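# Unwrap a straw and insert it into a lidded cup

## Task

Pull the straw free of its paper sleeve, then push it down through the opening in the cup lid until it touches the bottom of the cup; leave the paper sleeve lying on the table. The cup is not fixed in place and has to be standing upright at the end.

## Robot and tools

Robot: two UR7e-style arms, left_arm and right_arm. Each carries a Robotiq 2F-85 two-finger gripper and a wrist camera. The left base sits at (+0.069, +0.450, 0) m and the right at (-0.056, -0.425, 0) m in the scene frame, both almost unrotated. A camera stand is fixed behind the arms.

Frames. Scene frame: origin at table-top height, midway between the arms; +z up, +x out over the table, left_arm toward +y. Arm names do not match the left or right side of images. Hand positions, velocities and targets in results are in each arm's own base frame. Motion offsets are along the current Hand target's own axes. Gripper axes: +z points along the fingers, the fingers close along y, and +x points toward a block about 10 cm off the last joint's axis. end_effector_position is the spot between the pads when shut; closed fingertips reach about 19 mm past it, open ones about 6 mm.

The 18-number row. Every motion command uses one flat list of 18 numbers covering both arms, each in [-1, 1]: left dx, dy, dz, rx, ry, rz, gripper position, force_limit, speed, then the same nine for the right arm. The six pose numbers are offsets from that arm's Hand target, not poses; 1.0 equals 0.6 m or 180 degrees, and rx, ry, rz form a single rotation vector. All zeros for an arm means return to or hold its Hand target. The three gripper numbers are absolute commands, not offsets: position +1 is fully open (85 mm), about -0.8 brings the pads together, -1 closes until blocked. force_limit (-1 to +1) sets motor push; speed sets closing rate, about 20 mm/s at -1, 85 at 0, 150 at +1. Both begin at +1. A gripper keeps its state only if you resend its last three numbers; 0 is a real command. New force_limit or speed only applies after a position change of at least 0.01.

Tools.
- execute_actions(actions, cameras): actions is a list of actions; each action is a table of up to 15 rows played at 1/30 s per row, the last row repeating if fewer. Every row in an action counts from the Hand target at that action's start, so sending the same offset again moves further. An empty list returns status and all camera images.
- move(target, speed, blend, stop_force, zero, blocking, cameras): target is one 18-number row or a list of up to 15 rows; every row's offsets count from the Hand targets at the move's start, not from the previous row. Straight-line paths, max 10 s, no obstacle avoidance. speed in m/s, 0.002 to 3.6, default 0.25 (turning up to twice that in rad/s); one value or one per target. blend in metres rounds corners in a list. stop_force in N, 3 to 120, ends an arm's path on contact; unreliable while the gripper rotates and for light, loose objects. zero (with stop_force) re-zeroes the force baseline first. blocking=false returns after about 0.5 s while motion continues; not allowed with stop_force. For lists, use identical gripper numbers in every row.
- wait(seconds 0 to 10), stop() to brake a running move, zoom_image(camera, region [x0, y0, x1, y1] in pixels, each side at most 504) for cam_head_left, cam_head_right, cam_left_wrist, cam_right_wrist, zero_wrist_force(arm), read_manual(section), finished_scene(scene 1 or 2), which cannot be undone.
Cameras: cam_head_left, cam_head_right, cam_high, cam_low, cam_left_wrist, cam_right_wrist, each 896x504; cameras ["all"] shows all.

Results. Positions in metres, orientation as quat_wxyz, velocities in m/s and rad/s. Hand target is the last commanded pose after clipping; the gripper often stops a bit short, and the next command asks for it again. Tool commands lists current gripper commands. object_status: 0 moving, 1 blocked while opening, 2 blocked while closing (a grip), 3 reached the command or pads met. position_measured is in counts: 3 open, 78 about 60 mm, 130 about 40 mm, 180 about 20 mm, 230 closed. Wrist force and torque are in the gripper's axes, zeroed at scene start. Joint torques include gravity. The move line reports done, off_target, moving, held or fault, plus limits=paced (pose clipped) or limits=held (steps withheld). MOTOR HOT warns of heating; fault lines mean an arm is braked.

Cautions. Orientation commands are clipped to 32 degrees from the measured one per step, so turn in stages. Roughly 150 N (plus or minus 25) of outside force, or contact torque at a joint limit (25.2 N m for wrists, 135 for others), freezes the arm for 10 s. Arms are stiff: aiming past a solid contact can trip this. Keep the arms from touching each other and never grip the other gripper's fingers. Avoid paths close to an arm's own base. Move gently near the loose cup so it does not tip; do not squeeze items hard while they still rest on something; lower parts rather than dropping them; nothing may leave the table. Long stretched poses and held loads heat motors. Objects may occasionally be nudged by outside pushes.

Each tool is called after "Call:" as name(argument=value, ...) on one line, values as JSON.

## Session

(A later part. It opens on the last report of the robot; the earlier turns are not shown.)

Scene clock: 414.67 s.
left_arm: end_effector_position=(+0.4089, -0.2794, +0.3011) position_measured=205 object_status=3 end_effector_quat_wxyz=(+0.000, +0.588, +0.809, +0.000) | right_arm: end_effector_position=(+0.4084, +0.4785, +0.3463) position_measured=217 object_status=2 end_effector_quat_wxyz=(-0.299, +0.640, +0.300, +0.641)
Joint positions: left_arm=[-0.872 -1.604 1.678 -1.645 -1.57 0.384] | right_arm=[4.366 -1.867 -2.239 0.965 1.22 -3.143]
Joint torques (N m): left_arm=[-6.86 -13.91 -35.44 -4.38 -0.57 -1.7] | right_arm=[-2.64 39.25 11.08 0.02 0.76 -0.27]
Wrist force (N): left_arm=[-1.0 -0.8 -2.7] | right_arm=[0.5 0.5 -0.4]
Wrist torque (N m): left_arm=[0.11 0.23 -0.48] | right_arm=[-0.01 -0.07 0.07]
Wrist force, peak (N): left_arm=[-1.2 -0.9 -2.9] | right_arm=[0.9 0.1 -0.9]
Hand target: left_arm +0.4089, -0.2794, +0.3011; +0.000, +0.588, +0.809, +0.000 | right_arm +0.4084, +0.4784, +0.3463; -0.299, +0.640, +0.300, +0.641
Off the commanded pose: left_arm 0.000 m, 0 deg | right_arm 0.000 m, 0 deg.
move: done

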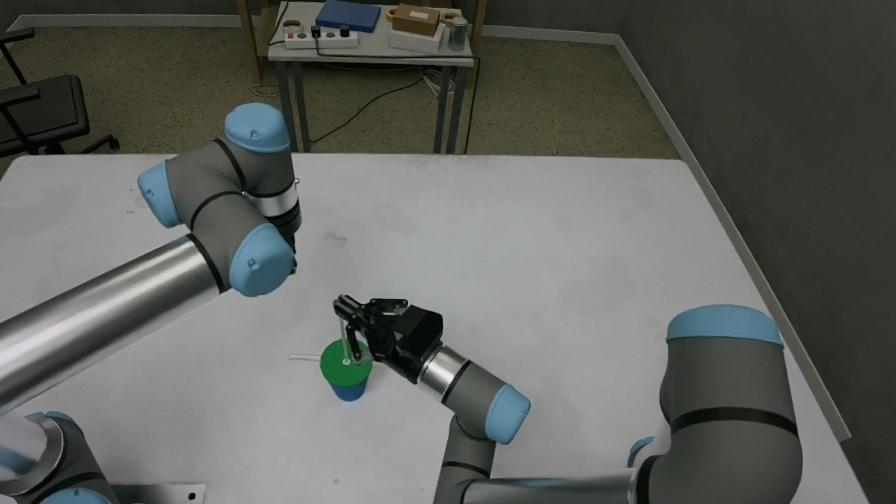

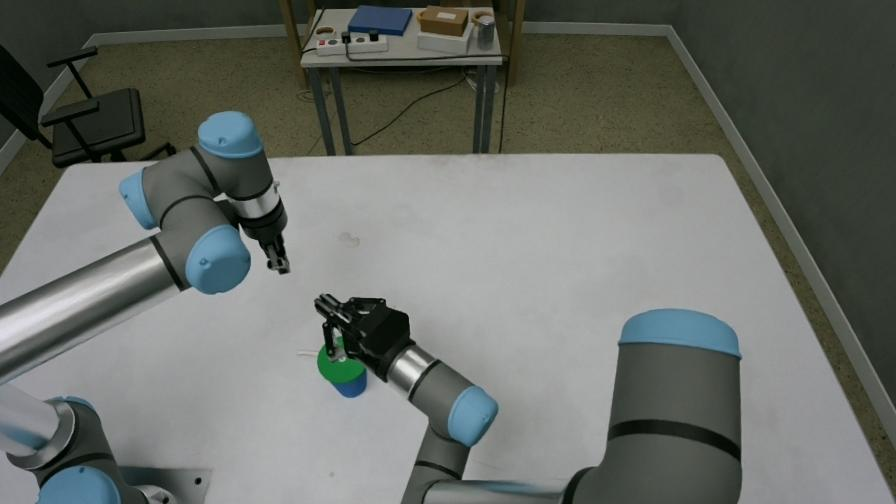

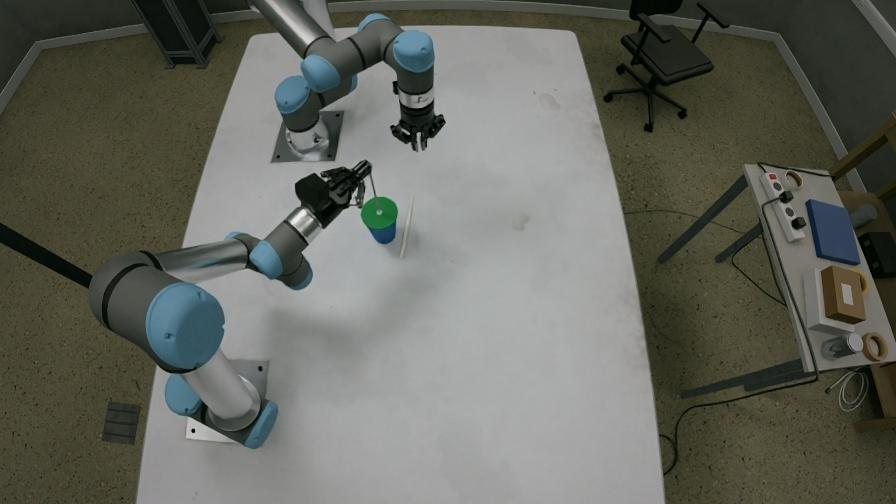

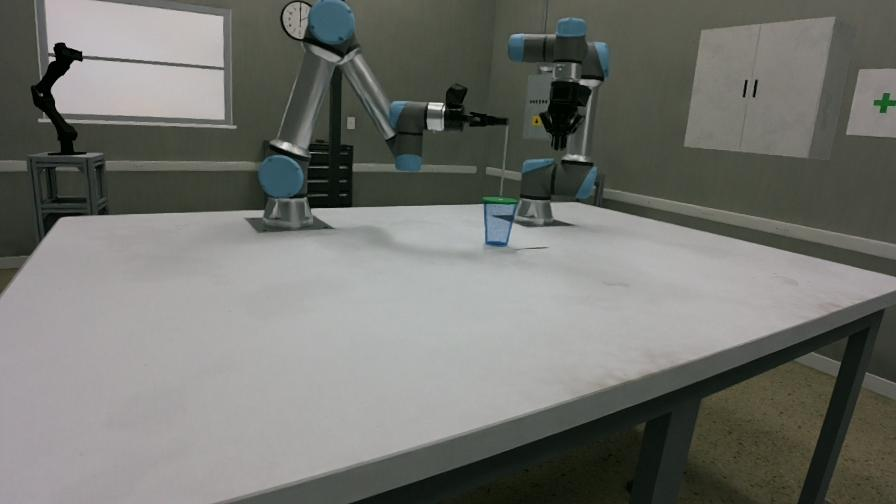

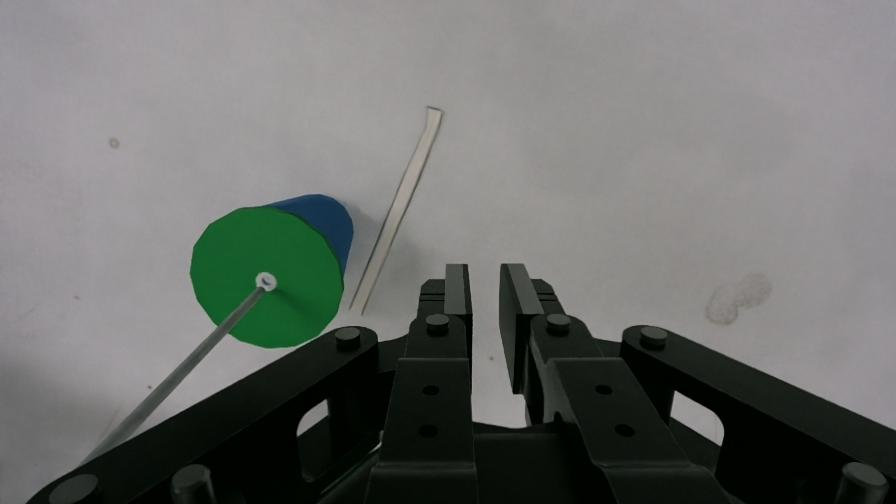

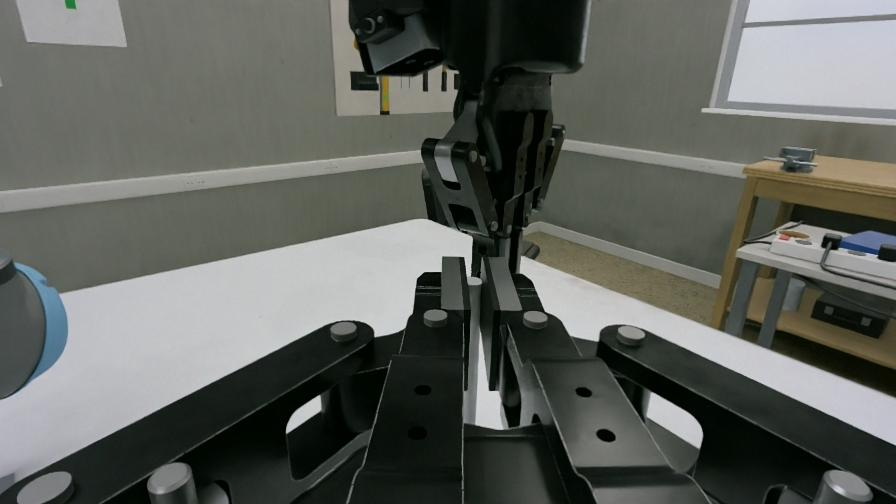

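Call:
move(target=[0,0,0,0,0,0,-0.6,-0.9,0,-0.0125,-0.0029,0.0004,0,0,0,-1,-0.9,-1], speed=0.05, cameras=["cam_left_wrist","cam_head_left","cam_high","cam_low"])

Call:
zoom_image(camera="cam_left_wrist", region=[230, 250, 310, 320])

Call:
zoom_image(camera="cam_head_left", region=[320, 335, 370, 385])

Call:
zoom_image(camera="cam_high", region=[355, 190, 405, 240])

Call:
zoom_image(camera="cam_low", region=[470, 170, 530, 250])

Scene clock: 448.17 s.
left_arm: end_effector_position=(+0.4089, -0.2794, +0.3011) position_measured=205 object_status=3 end_effector_quat_wxyz=(+0.000, +0.588, +0.809, +0.000) | right_arm: end_effector_position=(+0.4072, +0.4797, +0.3386) position_measured=217 object_status=2 end_effector_quat_wxyz=(-0.299, +0.641, +0.300, +0.641)
Joint positions: left_arm=[-0.872 -1.604 1.678 -1.645 -1.57 0.384] | right_arm=[4.37 -1.887 -2.244 0.989 1.216 -3.143]
Joint torques (N m): left_arm=[-7.06 -13.93 -35.83 -4.11 -0.61 -1.44] | right_arm=[5.25 40.2 12.46 0.34 -0.15 -0.53]
Wrist force (N): left_arm=[-0.9 -0.9 -2.8] | right_arm=[0.5 0.3 -0.4]
Wrist torque (N m): left_arm=[0.09 0.21 -0.48] | right_arm=[-0.01 -0.09 0.06]
Wrist force, peak (N): left_arm=[-1.0 -0.8 -2.9] | right_arm=[0.4 0.2 -1.1]
Hand target: left_arm +0.4089, -0.2794, +0.3011; +0.000, +0.588, +0.809, +0.000 | right_arm +0.4073, +0.4797, +0.3388; -0.299, +0.640, +0.300, +0.641
Off the commanded pose: left_arm 0.000 m, 0 deg | right_arm 0.000 m, 0 deg.
move: done
Images, in order (width x height): cam_head_left 896x504, cam_high 896x504, cam_low 896x504, cam_left_wrist 896x504.

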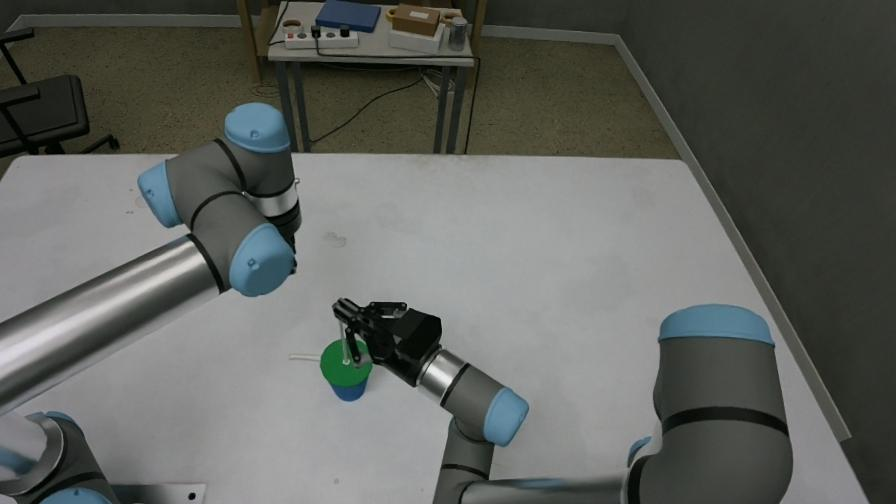

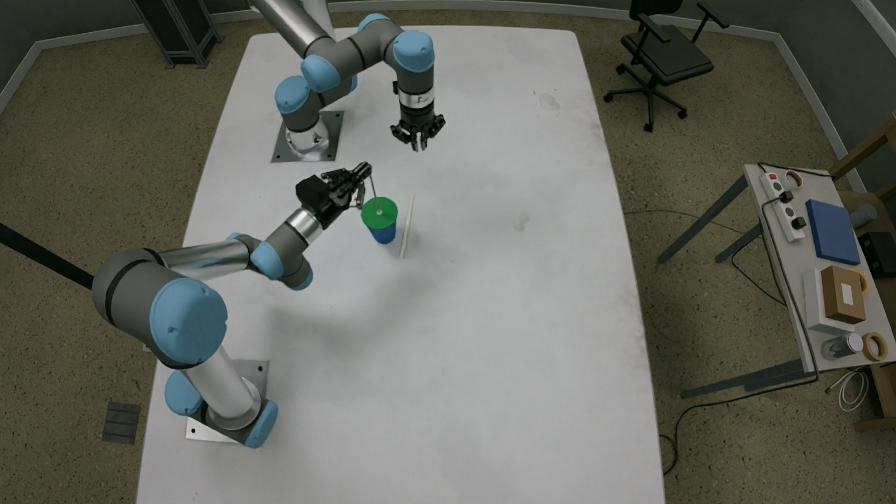

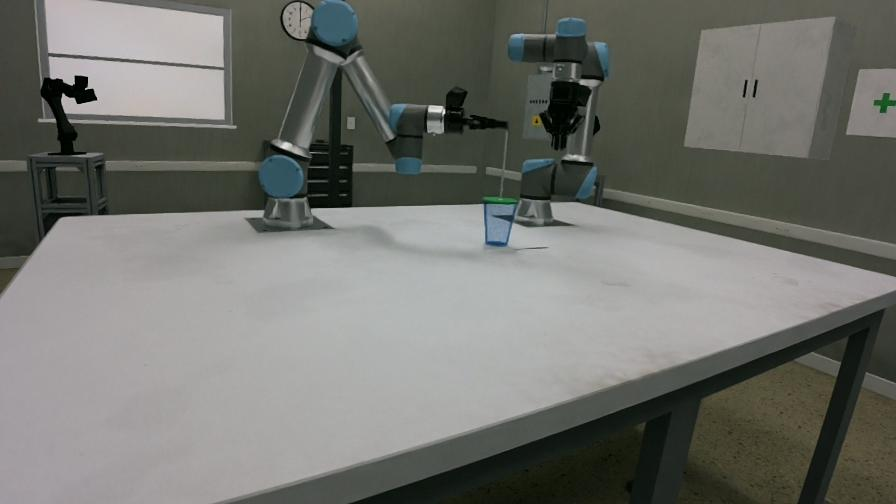

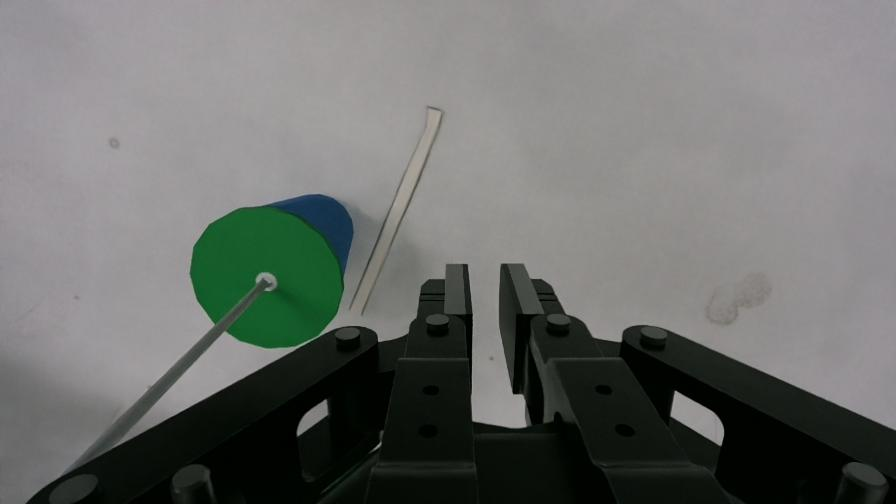

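Scaled by 6.300 from the camera's 896x504 image, which has a finer 1280x720 frame.

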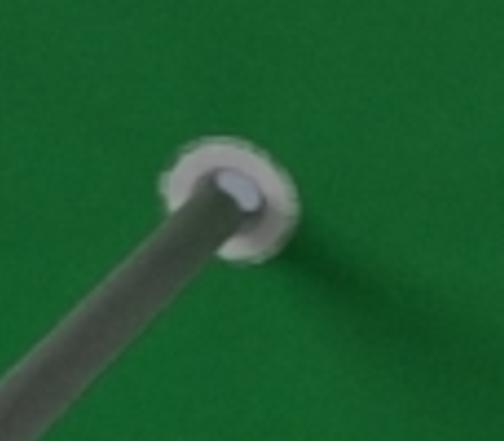

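Scaled by 10.080 from the camera's 896x504 image, which has a finer 1280x720 frame.

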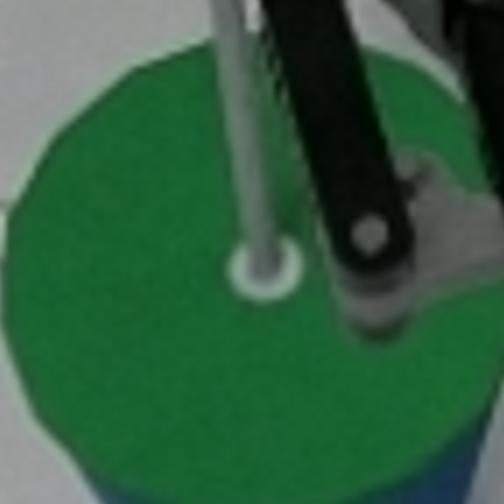

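Scaled by 10.080 from the camera's 896x504 image, which has a finer 1280x720 frame.

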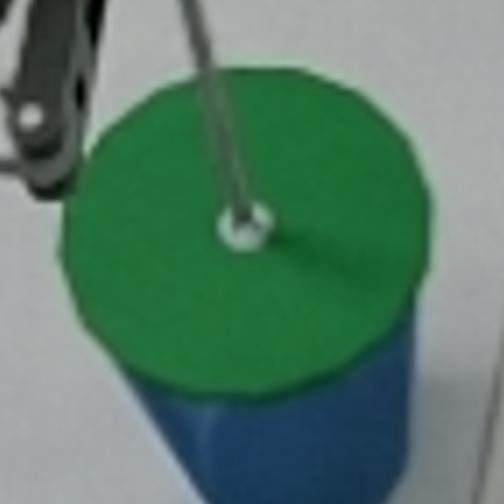

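Scaled by 6.300 from the camera's 896x504 image, which has a finer 1280x720 frame.

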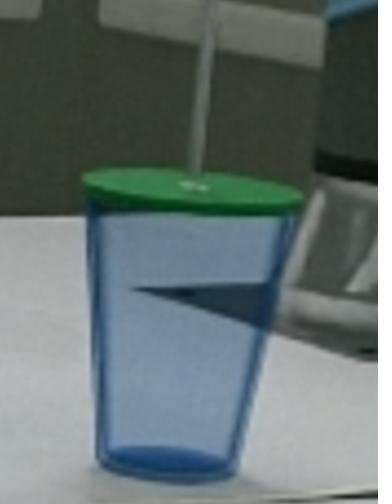

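Call:
move(target=[[0,0,0,0,0,0,-0.6,-0.9,0,0,0.0009,0.0012,0,0,0,-1,-0.9,-1],[0,0,0,0,0,0,-0.6,-0.9,0,-0.04,0.0009,0.0012,0,0,0,-1,-0.9,-1]], speed=0.015, stop_force=4, cameras=["cam_left_wrist","cam_head_left","cam_high","cam_low"])

Call:
zoom_image(camera="cam_left_wrist", region=[220, 240, 320, 330])

Call:
zoom_image(camera="cam_low", region=[470, 170, 530, 250])

Call:
zoom_image(camera="cam_high", region=[355, 190, 405, 240])

Scene clock: 483.40 s.
left_arm: end_effector_position=(+0.4089, -0.2794, +0.3011) position_measured=205 object_status=3 end_effector_quat_wxyz=(+0.000, +0.588, +0.809, +0.000) | right_arm: end_effector_position=(+0.4082, +0.4799, +0.3338) position_measured=217 object_status=2 end_effector_quat_wxyz=(-0.299, +0.640, +0.299, +0.641)
Joint positions: left_arm=[-0.872 -1.604 1.678 -1.645 -1.57 0.384] | right_arm=[4.368 -1.9 -2.244 1.003 1.218 -3.143]
Joint torques (N m): left_arm=[-7.16 -13.47 -35.72 -3.8 -0.6 -1.37] | right_arm=[-8.11 37.64 20.93 2.89 0.96 -0.88]
Wrist force (N): left_arm=[-1.1 -0.8 -2.6] | right_arm=[4.2 0.5 -1.0]
Wrist torque (N m): left_arm=[0.10 0.24 -0.48] | right_arm=[0.02 -0.11 0.07]
Wrist force, peak (N): left_arm=[-1.0 -0.8 -3.0] | right_arm=[10.2 0.2 -0.8]
Hand target: left_arm +0.4089, -0.2794, +0.3011; +0.000, +0.588, +0.809, +0.000 | right_arm +0.4082, +0.4799, +0.3338; -0.299, +0.640, +0.299, +0.641 (not the last commanded pose)
Off the commanded pose: left_arm 0.000 m, 0 deg | right_arm 0.019 m, 0 deg.
move: contact (right_arm); path passed 1 of 2 targets
Images, in order (width x height): cam_head_left 896x504, cam_high 896x504, cam_low 896x504, cam_left_wrist 896x504.

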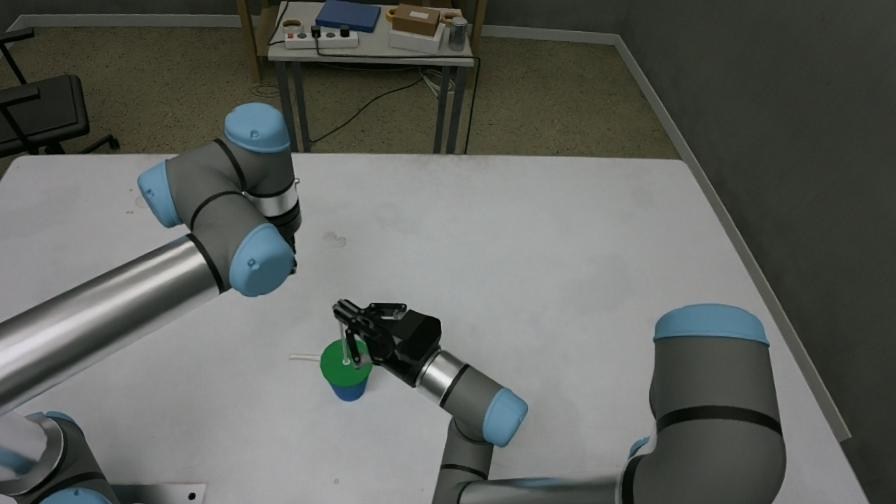

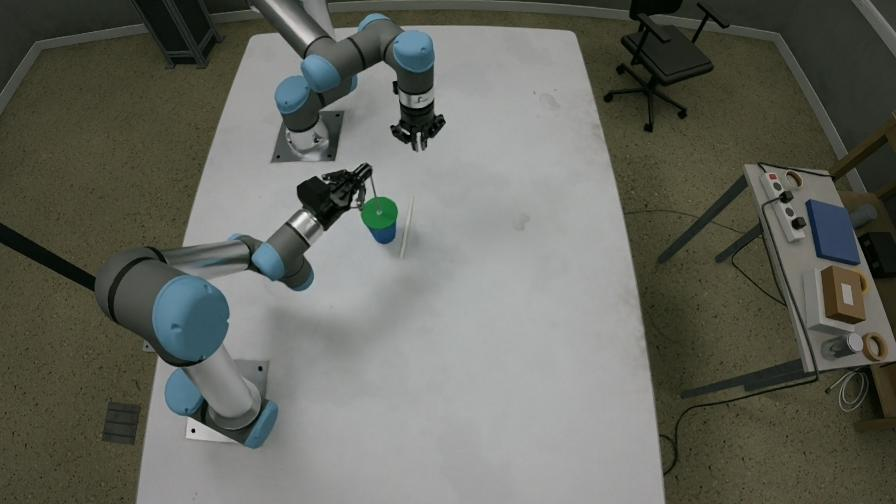

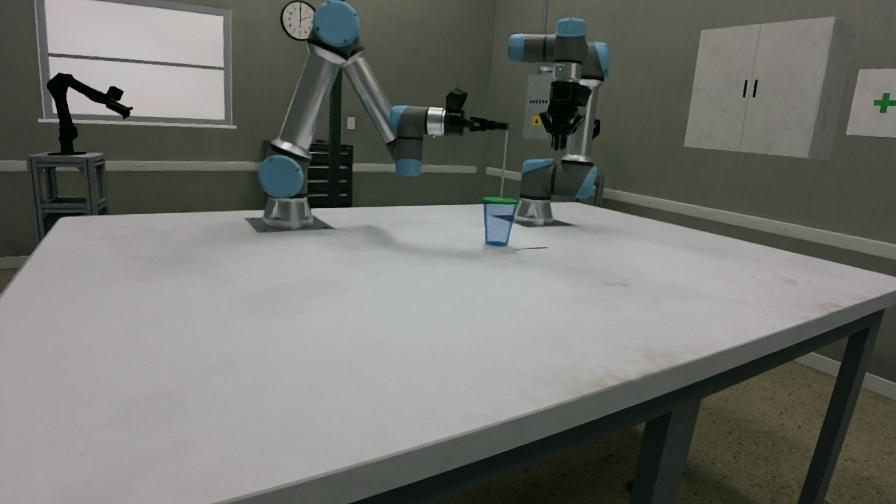

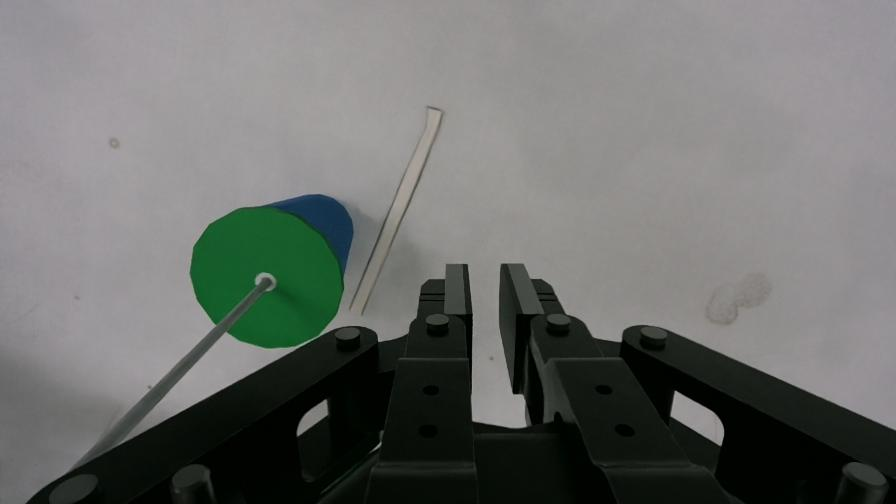

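Scaled by 5.040 from the camera's 896x504 image, which has a finer 1280x720 frame.

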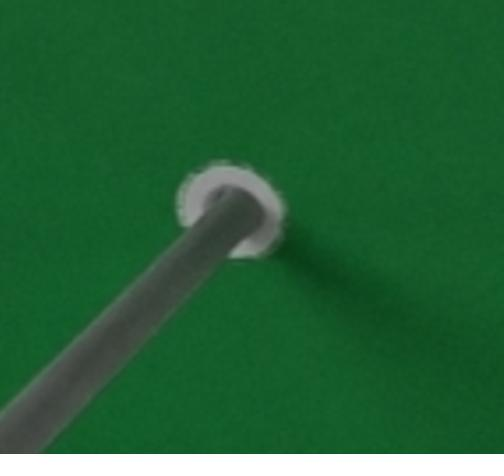

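Scaled by 6.300 from the camera's 896x504 image, which has a finer 1280x720 frame.

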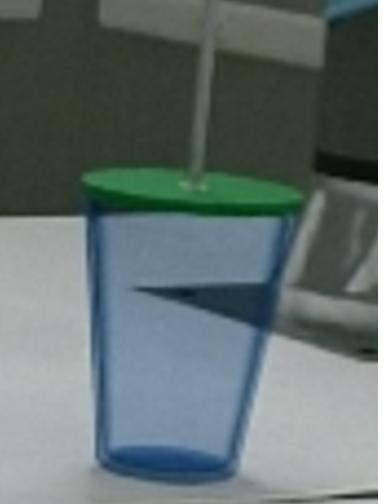

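Scaled by 10.080 from the camera's 896x504 image, which has a finer 1280x720 frame.

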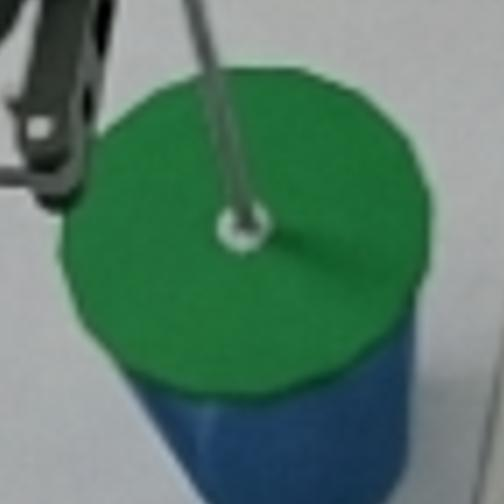

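Call:
zoom_image(camera="cam_head_left", region=[330, 340, 370, 380])

Call:
zoom_image(camera="cam_left_wrist", region=[245, 262, 290, 302])

Call:
zoom_image(camera="cam_high", region=[368, 200, 392, 224])

Scaled by 12.600 from the camera's 896x504 image, which has a finer 1280x720 frame.

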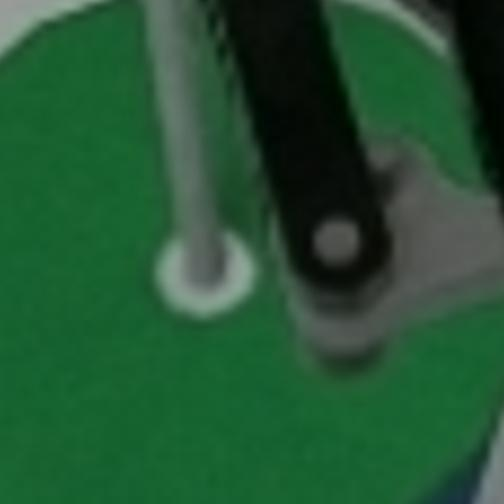

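Scaled by 11.200 from the camera's 896x504 image, which has a finer 1280x720 frame.

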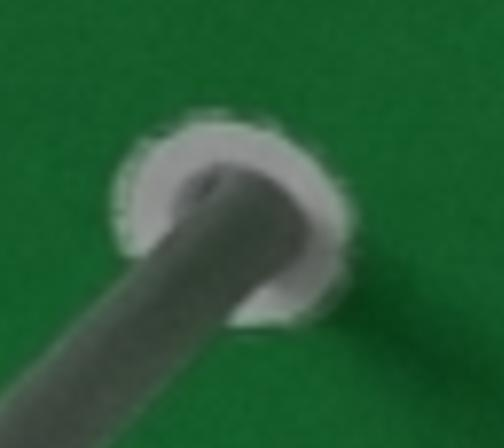

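Scaled by 21.000 from the camera's 896x504 image, which has a finer 1280x720 frame.

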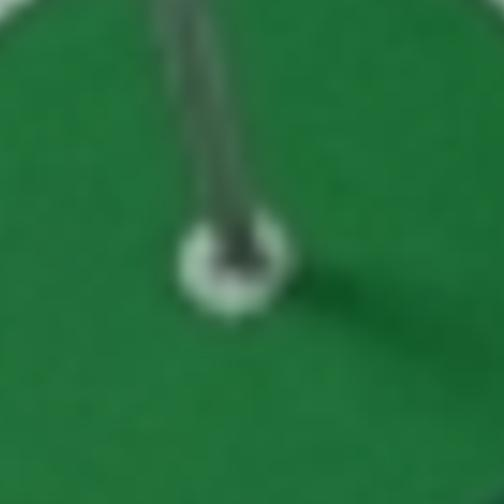

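Call:
move(target=[0,0,0,0,0,0,-0.6,-0.9,0,0.004,-0.0007,-0.0012,0,0,0,-1,-0.9,-1], speed=0.02)

Call:
move(target=[0,0,0,0,0,0,-0.6,-0.9,0,-0.04,0,0,0,0,0,-1,-0.9,-1], speed=0.015, stop_force=4, cameras=["cam_left_wrist","cam_head_left","cam_high","cam_low"])

Call:
zoom_image(camera="cam_left_wrist", region=[245, 262, 290, 302])

Call:
zoom_image(camera="cam_low", region=[470, 170, 530, 250])

Call:
zoom_image(camera="cam_head_left", region=[330, 340, 370, 380])

Call:
zoom_image(camera="cam_high", region=[368, 200, 392, 224])

Scene clock: 531.37 s.
left_arm: end_effector_position=(+0.4089, -0.2794, +0.3011) position_measured=205 object_status=3 end_effector_quat_wxyz=(+0.000, +0.588, +0.809, +0.000) | right_arm: end_effector_position=(+0.4074, +0.4796, +0.3362) position_measured=217 object_status=2 end_effector_quat_wxyz=(-0.299, +0.640, +0.299, +0.641)
Joint positions: left_arm=[-0.872 -1.604 1.678 -1.645 -1.57 0.384] | right_arm=[4.37 -1.893 -2.245 0.996 1.216 -3.143]
Joint torques (N m): left_arm=[-6.21 -13.94 -35.68 -3.55 -0.57 -1.12] | right_arm=[9.61 28.37 7.12 1.53 -0.96 -0.87]
Wrist force (N): left_arm=[-1.0 -0.6 -2.7] | right_arm=[0.5 0.6 -0.5]
Wrist torque (N m): left_arm=[0.13 0.23 -0.48] | right_arm=[0.03 -0.08 0.06]
Wrist force, peak (N): left_arm=[-1.1 -0.9 -2.9] | right_arm=[4.4 0.2 -0.5]
Hand target: left_arm +0.4089, -0.2794, +0.3011; +0.000, +0.588, +0.809, +0.000 | right_arm +0.4074, +0.4796, +0.3362; -0.299, +0.640, +0.299, +0.641
Off the commanded pose: left_arm 0.000 m, 0 deg | right_arm 0.000 m, 0 deg.
move: done

Scene clock: 532.80 s.
left_arm: end_effector_position=(+0.4089, -0.2794, +0.3011) position_measured=205 object_status=3 end_effector_quat_wxyz=(+0.000, +0.588, +0.809, +0.000) | right_arm: end_effector_position=(+0.4074, +0.4796, +0.3315) position_measured=217 object_status=2 end_effector_quat_wxyz=(-0.299, +0.640, +0.299, +0.641)
Joint positions: left_arm=[-0.872 -1.604 1.678 -1.645 -1.57 0.384] | right_arm=[4.37 -1.905 -2.248 1.011 1.216 -3.143]
Joint torques (N m): left_arm=[-6.58 -13.46 -36.01 -3.44 -0.67 -0.97] | right_arm=[7.28 40.79 23.55 4.28 0.51 -0.65]
Wrist force (N): left_arm=[-0.9 -0.6 -2.8] | right_arm=[-1.6 0.5 -0.1]
Wrist torque (N m): left_arm=[0.13 0.22 -0.48] | right_arm=[0.02 -0.07 0.07]
Wrist force, peak (N): left_arm=[-1.1 -0.7 -3.0] | right_arm=[4.3 0.1 -0.3]
Hand target: left_arm +0.4089, -0.2794, +0.3011; +0.000, +0.588, +0.809, +0.000 | right_arm +0.4074, +0.4796, +0.3315; -0.299, +0.640, +0.299, +0.641 (not the last commanded pose)
Off the commanded pose: left_arm 0.000 m, 0 deg | right_arm 0.019 m, 0 deg.
move: contact (right_arm)
Images, in order (width x height): cam_head_left 896x504, cam_high 896x504, cam_low 896x504, cam_left_wrist 896x504.

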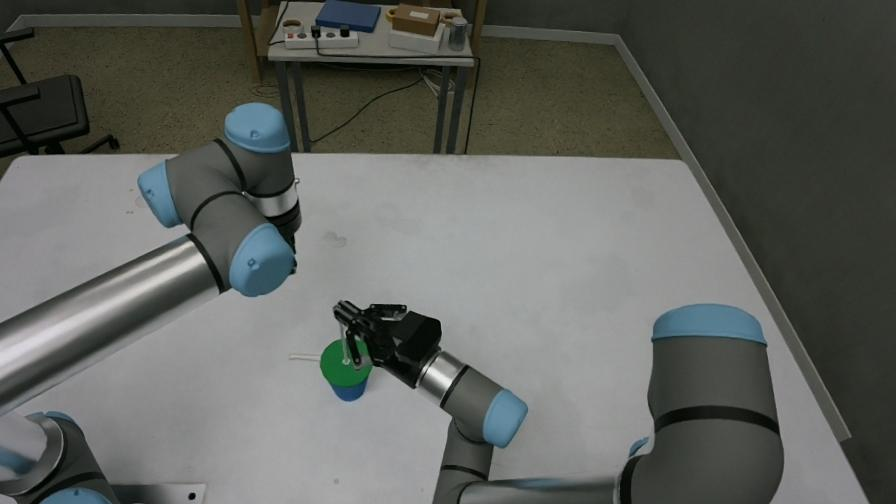

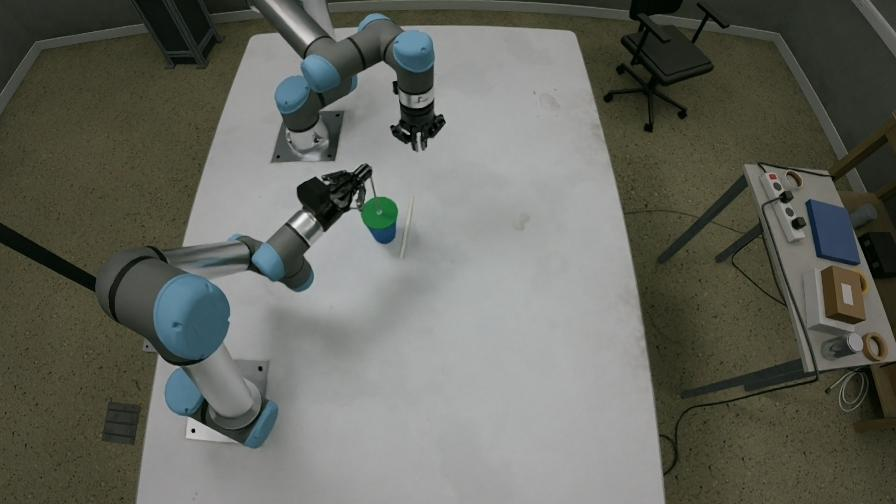

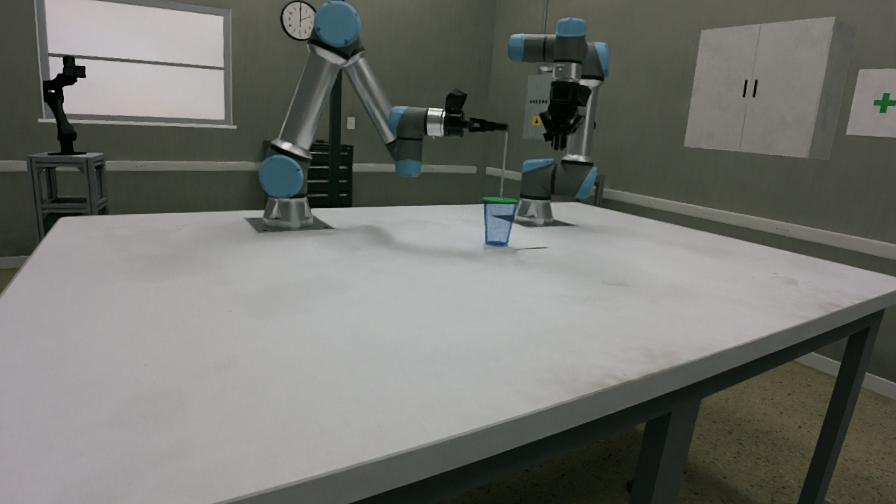

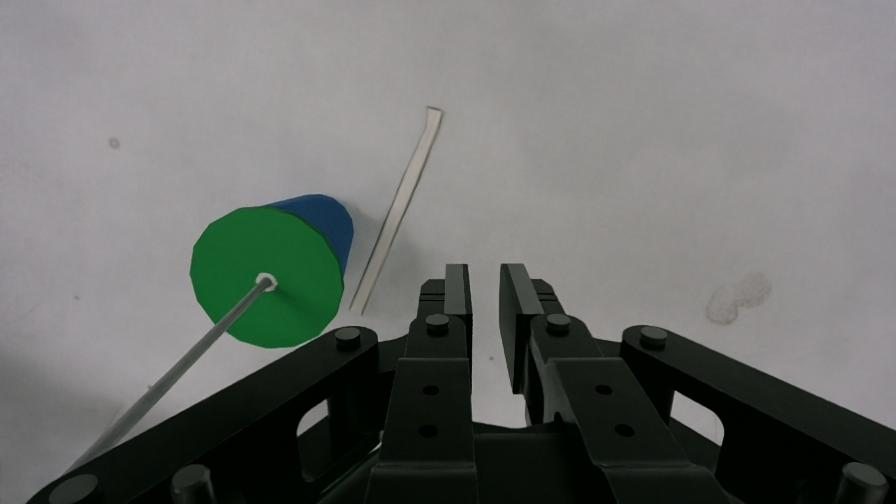

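Scaled by 11.200 from the camera's 896x504 image, which has a finer 1280x720 frame.

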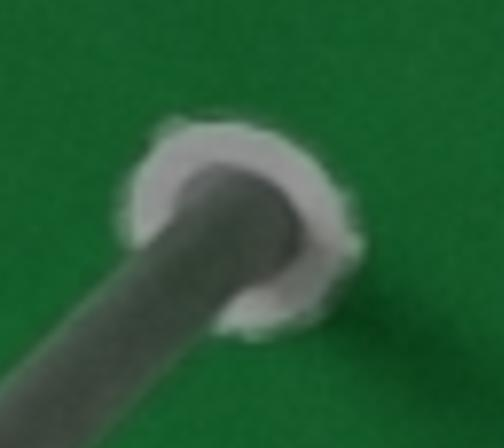

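Scaled by 6.300 from the camera's 896x504 image, which has a finer 1280x720 frame.

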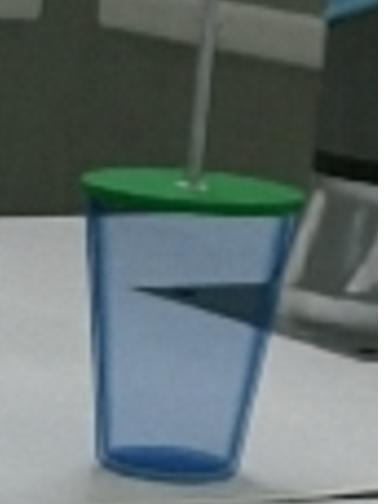

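Scaled by 12.600 from the camera's 896x504 image, which has a finer 1280x720 frame.

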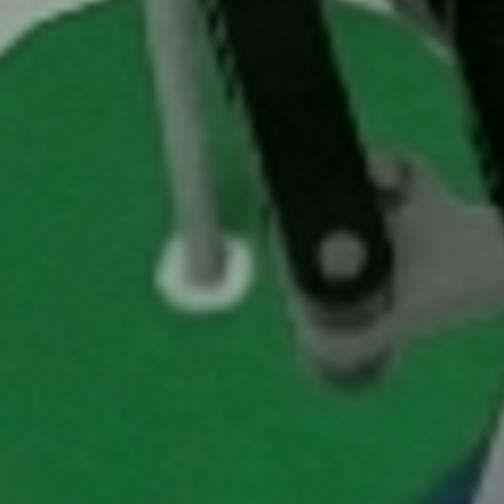

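Scaled by 21.000 from the camera's 896x504 image, which has a finer 1280x720 frame.

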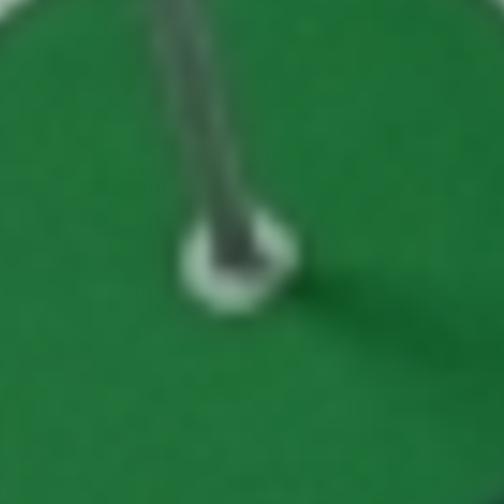

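Call:
move(target=[0,0,0,0,0,0,-0.6,-0.9,0,-0.04,0,0,0,0,0,-1,-0.9,-1], speed=0.015, stop_force=7, cameras=["cam_left_wrist","cam_head_left","cam_high","cam_low"])

Call:
zoom_image(camera="cam_left_wrist", region=[245, 262, 290, 302])

Call:
zoom_image(camera="cam_low", region=[470, 170, 530, 250])

Scene clock: 544.37 s.
left_arm: end_effector_position=(+0.4089, -0.2794, +0.3011) position_measured=205 object_status=3 end_effector_quat_wxyz=(+0.000, +0.588, +0.809, +0.000) | right_arm: end_effector_position=(+0.4074, +0.4796, +0.3302) position_measured=217 object_status=2 end_effector_quat_wxyz=(-0.299, +0.640, +0.299, +0.641)
Joint positions: left_arm=[-0.872 -1.604 1.678 -1.645 -1.57 0.384] | right_arm=[4.37 -1.909 -2.248 1.016 1.216 -3.143]
Joint torques (N m): left_arm=[-6.79 -13.65 -35.17 -3.15 -0.65 -0.7] | right_arm=[6.9 39.19 22.75 4.44 0.7 -0.59]
Wrist force (N): left_arm=[-1.2 -0.6 -2.6] | right_arm=[-1.7 0.2 -0.4]
Wrist torque (N m): left_arm=[0.13 0.27 -0.48] | right_arm=[-0.02 -0.06 0.06]
Wrist force, peak (N): left_arm=[-1.3 -0.7 -2.8] | right_arm=[6.4 0.1 -0.6]
Hand target: left_arm +0.4089, -0.2794, +0.3011; +0.000, +0.588, +0.809, +0.000 | right_arm +0.4074, +0.4796, +0.3302; -0.299, +0.640, +0.299, +0.641 (not the last commanded pose)
Off the commanded pose: left_arm 0.000 m, 0 deg | right_arm 0.023 m, 0 deg.
move: contact (right_arm)
Images, in order (width x height): cam_head_left 896x504, cam_high 896x504, cam_low 896x504, cam_left_wrist 896x504.

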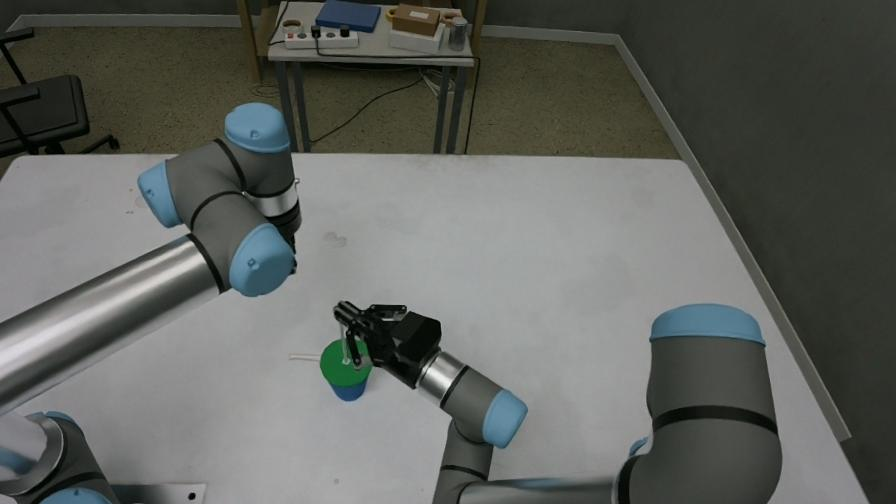

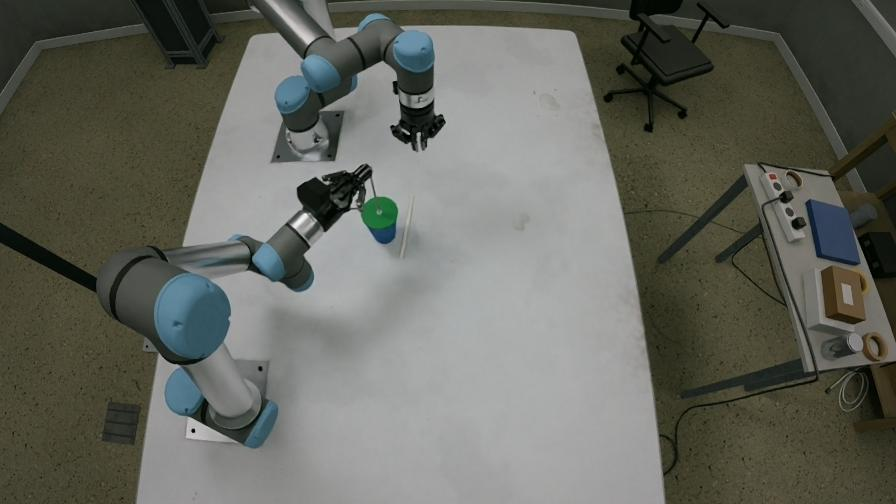

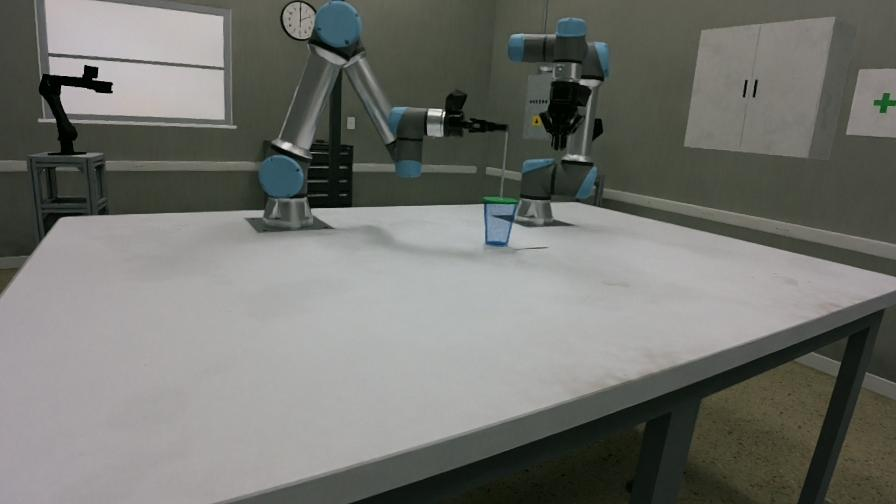

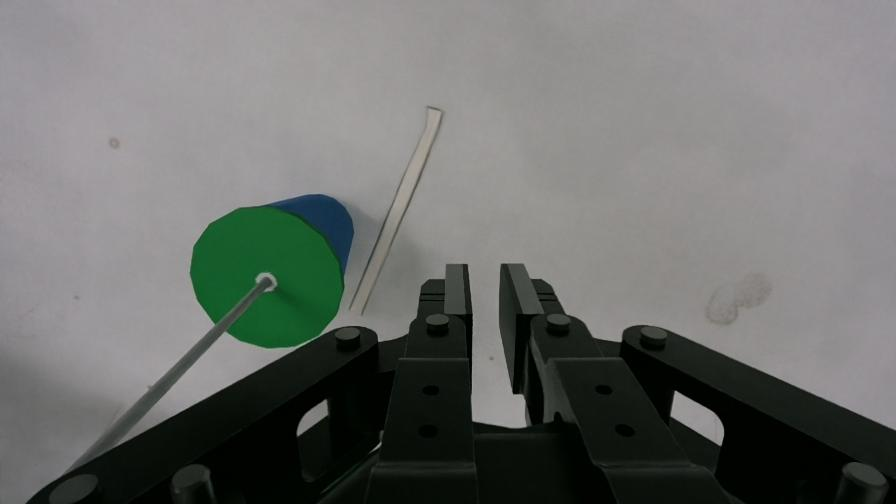

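Scaled by 11.200 from the camera's 896x504 image, which has a finer 1280x720 frame.

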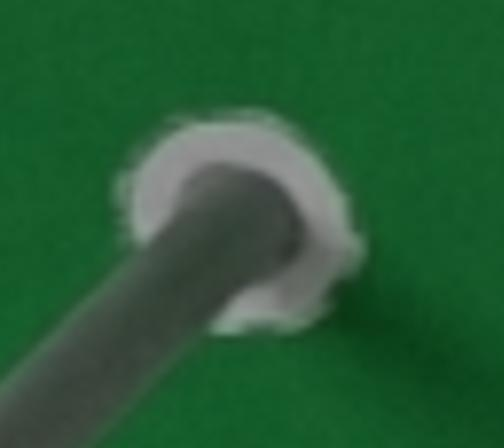

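Scaled by 6.300 from the camera's 896x504 image, which has a finer 1280x720 frame.

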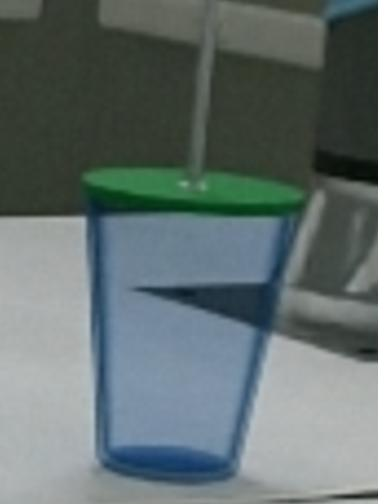

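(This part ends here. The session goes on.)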